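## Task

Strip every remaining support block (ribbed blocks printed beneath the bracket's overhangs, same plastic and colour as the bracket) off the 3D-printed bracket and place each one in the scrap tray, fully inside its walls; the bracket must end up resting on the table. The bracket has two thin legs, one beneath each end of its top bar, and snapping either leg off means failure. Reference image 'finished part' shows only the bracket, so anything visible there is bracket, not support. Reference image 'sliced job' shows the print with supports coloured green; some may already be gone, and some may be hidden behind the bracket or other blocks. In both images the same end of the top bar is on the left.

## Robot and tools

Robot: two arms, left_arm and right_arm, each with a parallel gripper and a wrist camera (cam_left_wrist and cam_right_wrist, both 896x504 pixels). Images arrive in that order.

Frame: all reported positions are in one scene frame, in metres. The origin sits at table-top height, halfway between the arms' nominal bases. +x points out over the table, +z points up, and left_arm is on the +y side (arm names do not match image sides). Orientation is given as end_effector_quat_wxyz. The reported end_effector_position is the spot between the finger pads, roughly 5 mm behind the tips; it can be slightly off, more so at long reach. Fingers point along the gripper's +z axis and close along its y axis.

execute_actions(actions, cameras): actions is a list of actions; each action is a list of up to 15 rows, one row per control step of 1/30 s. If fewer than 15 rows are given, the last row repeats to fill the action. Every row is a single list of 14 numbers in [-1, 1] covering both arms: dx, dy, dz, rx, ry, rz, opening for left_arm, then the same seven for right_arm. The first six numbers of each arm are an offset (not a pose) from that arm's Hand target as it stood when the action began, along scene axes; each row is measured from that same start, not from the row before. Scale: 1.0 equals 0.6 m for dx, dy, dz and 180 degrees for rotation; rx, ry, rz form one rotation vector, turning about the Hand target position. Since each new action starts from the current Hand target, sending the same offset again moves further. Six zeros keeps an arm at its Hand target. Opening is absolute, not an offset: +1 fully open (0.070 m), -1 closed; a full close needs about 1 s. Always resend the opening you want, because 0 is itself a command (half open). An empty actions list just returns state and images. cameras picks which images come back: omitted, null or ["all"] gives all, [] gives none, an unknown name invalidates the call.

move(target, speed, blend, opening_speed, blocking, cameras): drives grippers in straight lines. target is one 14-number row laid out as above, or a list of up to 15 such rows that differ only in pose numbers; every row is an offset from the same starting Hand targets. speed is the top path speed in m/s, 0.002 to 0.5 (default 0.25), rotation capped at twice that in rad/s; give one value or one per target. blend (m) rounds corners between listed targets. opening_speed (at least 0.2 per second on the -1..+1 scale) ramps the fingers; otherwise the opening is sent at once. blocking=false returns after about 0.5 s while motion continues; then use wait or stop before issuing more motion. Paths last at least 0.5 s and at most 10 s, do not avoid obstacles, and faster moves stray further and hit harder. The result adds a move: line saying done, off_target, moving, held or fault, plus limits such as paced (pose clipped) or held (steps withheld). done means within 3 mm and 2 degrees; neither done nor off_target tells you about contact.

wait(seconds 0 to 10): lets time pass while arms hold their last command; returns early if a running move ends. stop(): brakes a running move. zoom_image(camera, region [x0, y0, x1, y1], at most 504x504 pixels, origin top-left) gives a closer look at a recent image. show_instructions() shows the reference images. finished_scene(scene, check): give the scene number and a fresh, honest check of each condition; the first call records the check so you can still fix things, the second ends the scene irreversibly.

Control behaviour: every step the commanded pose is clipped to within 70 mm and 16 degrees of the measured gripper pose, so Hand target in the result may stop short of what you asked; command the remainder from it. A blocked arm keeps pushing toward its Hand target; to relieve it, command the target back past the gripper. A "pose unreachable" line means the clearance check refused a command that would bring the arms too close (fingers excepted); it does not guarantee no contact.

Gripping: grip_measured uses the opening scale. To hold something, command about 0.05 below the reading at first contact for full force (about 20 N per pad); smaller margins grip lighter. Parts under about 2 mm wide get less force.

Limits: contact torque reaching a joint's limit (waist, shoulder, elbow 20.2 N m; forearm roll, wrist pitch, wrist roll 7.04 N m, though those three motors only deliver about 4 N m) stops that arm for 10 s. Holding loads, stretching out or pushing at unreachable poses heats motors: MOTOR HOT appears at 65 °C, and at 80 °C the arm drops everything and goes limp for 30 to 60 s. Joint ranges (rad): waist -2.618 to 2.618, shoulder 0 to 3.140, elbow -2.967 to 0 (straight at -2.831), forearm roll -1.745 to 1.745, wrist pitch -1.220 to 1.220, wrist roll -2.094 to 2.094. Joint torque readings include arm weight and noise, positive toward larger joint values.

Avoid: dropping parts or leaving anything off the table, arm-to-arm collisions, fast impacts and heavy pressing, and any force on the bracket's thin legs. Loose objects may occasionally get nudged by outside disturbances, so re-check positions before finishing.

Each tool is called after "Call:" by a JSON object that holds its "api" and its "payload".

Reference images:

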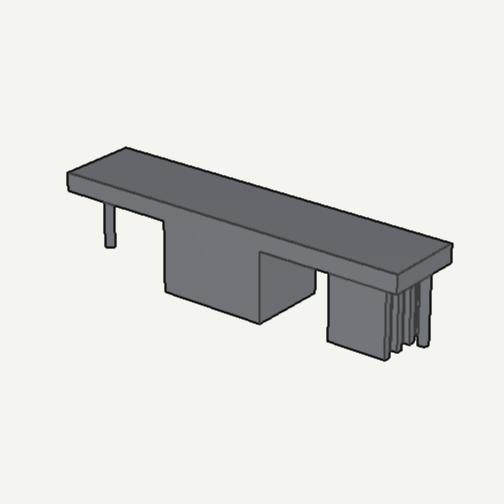

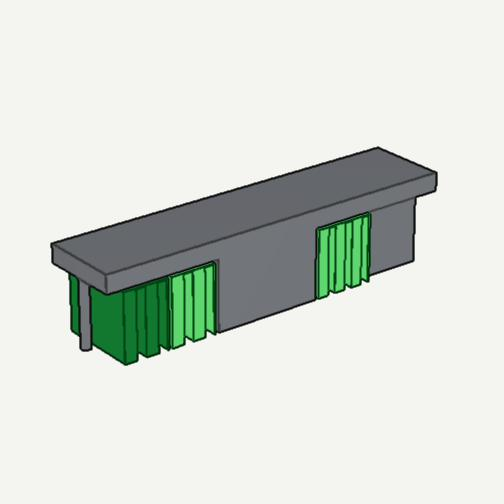

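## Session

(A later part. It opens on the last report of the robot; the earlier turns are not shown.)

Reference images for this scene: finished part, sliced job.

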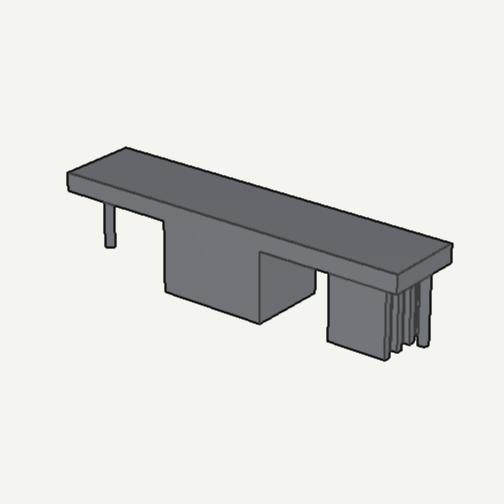

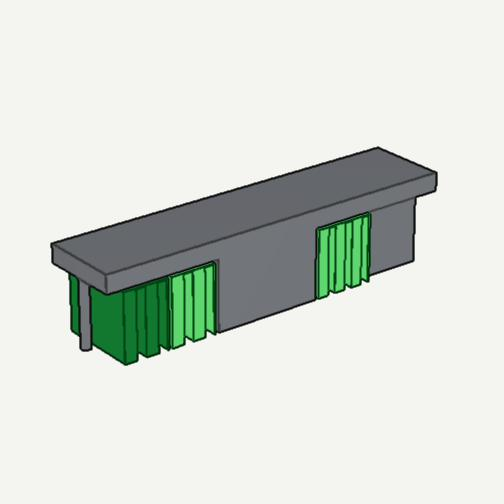

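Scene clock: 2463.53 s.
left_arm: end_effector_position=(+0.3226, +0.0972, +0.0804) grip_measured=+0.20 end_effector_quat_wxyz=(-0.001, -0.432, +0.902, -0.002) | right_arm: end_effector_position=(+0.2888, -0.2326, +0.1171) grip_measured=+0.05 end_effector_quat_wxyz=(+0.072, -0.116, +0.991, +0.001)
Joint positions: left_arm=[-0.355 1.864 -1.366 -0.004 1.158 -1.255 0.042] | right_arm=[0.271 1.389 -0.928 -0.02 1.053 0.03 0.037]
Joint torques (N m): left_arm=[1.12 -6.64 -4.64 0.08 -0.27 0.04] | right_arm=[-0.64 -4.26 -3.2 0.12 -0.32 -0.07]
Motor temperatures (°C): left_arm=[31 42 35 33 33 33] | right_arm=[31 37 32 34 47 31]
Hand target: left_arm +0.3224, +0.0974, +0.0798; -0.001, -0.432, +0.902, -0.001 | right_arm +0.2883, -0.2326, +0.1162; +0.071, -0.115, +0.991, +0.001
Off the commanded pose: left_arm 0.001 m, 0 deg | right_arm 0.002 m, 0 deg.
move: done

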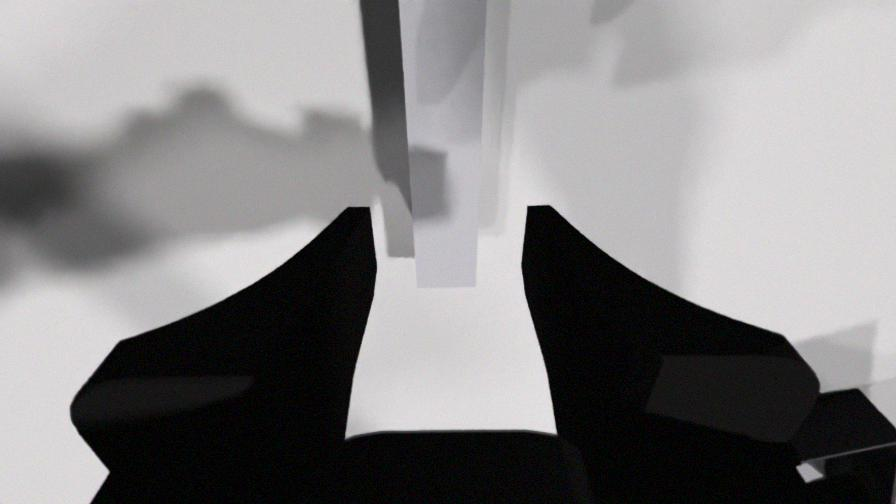

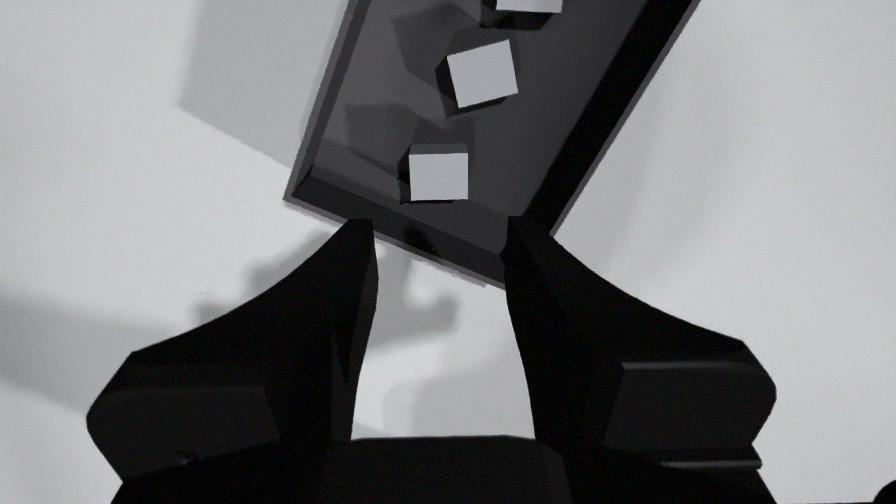

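Call:
{"api": "zoom_image", "payload": {"camera": "cam_right_wrist", "region": [270, 0, 710, 300]}}

Call:
{"api": "show_instructions", "payload": {}}

Scaled by 1.145 from the camera's 896x504 image, which has a finer 1280x720 frame.

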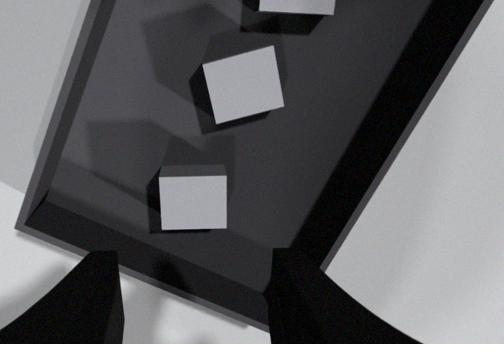

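Reference images for this scene: finished part, sliced job.

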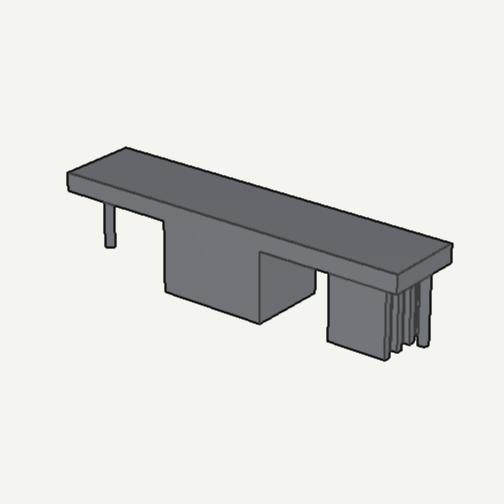

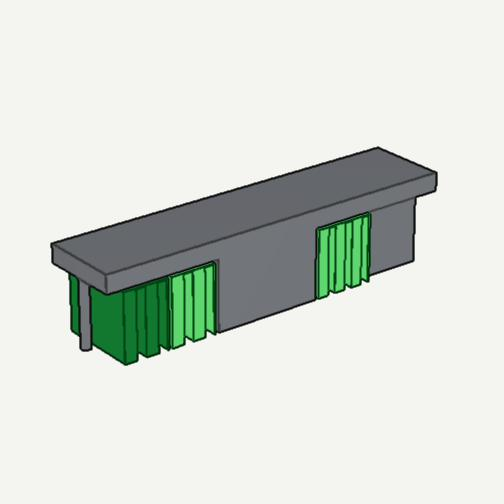

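Call:
{"api": "move", "payload": {"target": [[-0.1423,0.1127,0.0337,0,0,0,0.2,0.1362,0.2043,0.013,0.0490,-0.1116,0.0930,0.05],[-0.1423,0.1127,0.0337,0,0,0,0.2,0.1362,0.2043,0.013,0.1390,-0.3401,0.0855,0.05],[-0.1423,0.1127,0.0337,0,0,0,0.2,0.0945,0.421,-0.052,0.2969,-0.2515,0.3543,0.05]], "speed": [0.2,0.25,0.2], "blend": [0.02,0.02,0], "cameras": ["cam_left_wrist","cam_right_wrist"]}}

Call:
{"api": "zoom_image", "payload": {"camera": "cam_right_wrist", "region": [200, 0, 700, 300]}}

Scene clock: 2601.17 s.
left_arm: end_effector_position=(+0.2354, +0.1638, +0.0984) grip_measured=+0.20 end_effector_quat_wxyz=(-0.002, -0.432, +0.902, -0.001) | right_arm: end_effector_position=(+0.3420, +0.0225, +0.0836) grip_measured=+0.05 end_effector_quat_wxyz=(-0.440, +0.541, -0.586, -0.412)
Joint positions: left_arm=[-0.231 1.5 -0.971 -0.005 1.131 -1.13 0.042] | right_arm=[0.361 2.065 -0.912 -1.338 -1.129 0.517 0.037]
Joint torques (N m): left_arm=[-0.62 -3.39 -5.83 -0.17 -0.27 0.03] | right_arm=[0.1 -8.42 -1.53 0.72 -0.66 -0.09]
Motor temperatures (°C): left_arm=[31 40 35 33 33 33] | right_arm=[31 36 31 33 39 31]
Hand target: left_arm +0.2353, +0.1636, +0.0984; -0.002, -0.432, +0.902, -0.001 | right_arm +0.3417, +0.0224, +0.0837; -0.440, +0.541, -0.586, -0.412
Off the commanded pose: left_arm 0.003 m, 0 deg | right_arm 0.004 m, 1 deg.
move: off_target (right_arm)

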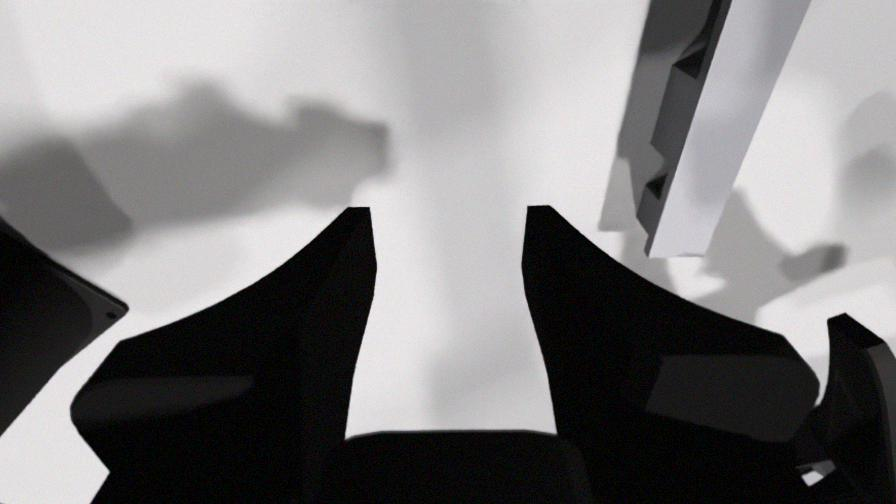

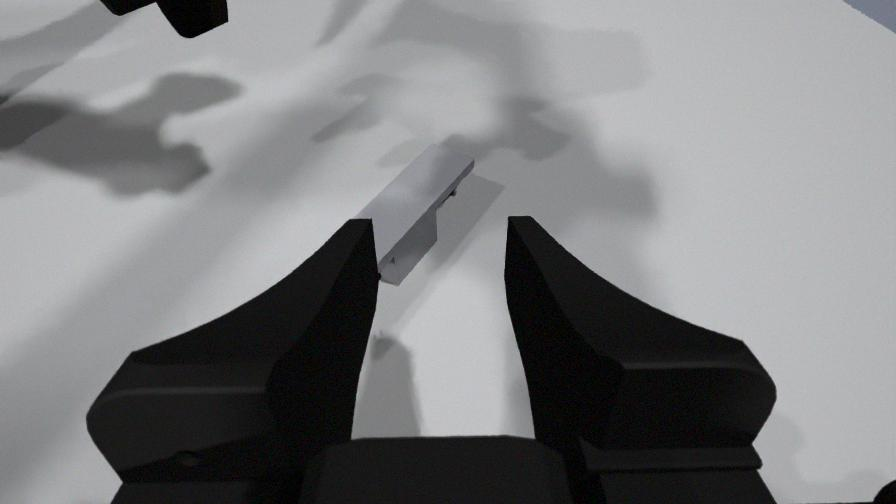

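Scaled by 1.008 from the camera's 896x504 image, which has a finer 1280x720 frame.

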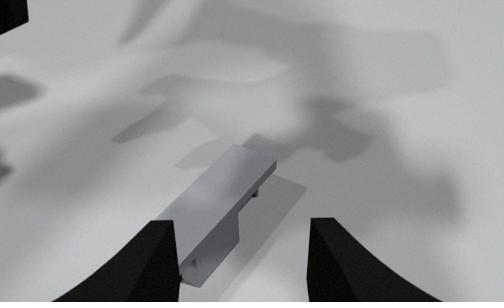

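Call:
{"api": "zoom_image", "payload": {"camera": "cam_right_wrist", "region": [360, 130, 520, 300]}}

Call:
{"api": "zoom_image", "payload": {"camera": "cam_left_wrist", "region": [580, 0, 840, 280]}}

Scaled by 2.965 from the camera's 896x504 image, which has a finer 1280x720 frame.

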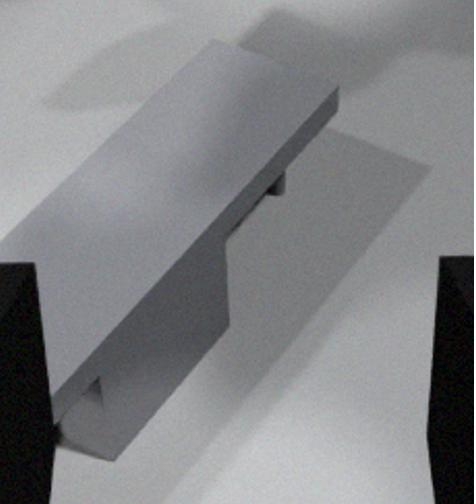

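Scaled by 1.800 from the camera's 896x504 image, which has a finer 1280x720 frame.

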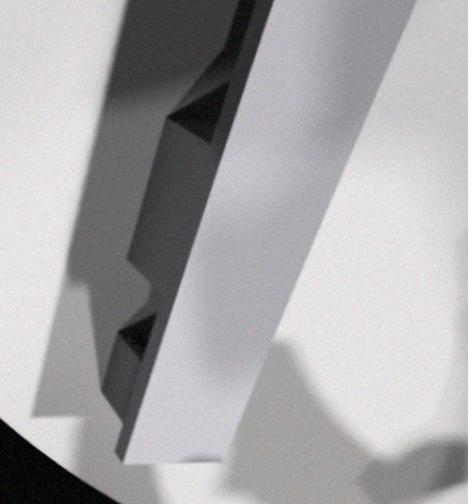

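Call:
{"api": "finished_scene", "payload": {"scene": 2, "check": "Support blocks off: the latest right wrist view (from the back/high end side) and left wrist view (from the front side) show the bracket standing upright on the table with low-end overhang empty, body, empty recess between body and pier, and the permanent ribbed pier; no block under either overhang. Low-end leg foot visible under the bar; high-end leg was seen intact right before setting down and the bracket stands level. Scrap tray: the view taken after release shows three blocks (dark, mid, recess) lying/standing on the tray floor, each well inside the walls (the recess one ~17 mm or more from near wall; the third only partly in frame but previously seen well inside). Hidden: underside centre of overhangs more than ~12 mm from each face is not directly visible, high-end leg after release not directly visible. Could be missed if a random push moved a block or a leg is cracked; nothing in images suggests this. Both grippers are clear of bracket, blocks and tray."}}

This call ended nothing. Check each condition that your pictures could not show: look closer or test it, and mend what is not met. Then call finished_scene again.

Call:
{"api": "finished_scene", "payload": {"scene": 2, "check": "All three support blocks (dark, mid, recess) were taken off and seen standing on the tray floor inside the walls after the last release; near edge of the dark block computed at about (0.354,-0.249), well inside the rim; the left wrist view still shows the tray in place with block tops inside. Bracket stands upright on the table; back-side view shows low-end overhang empty (table visible through the back half) with the leg foot visible, front-side view shows front half of the overhang and the recess empty; pier (permanent) and high-end leg seen intact just before set-down, set down gently with little contact force and the bracket stands level. Not directly visible: the exact middle of the overhangs and high-end leg after release; removed blocks spanned the full bar depth (grip readings about -0.25 = 26.5 mm), so nothing else should be hidden. Grippers are clear of everything."}}

The scene is finished: the task was done.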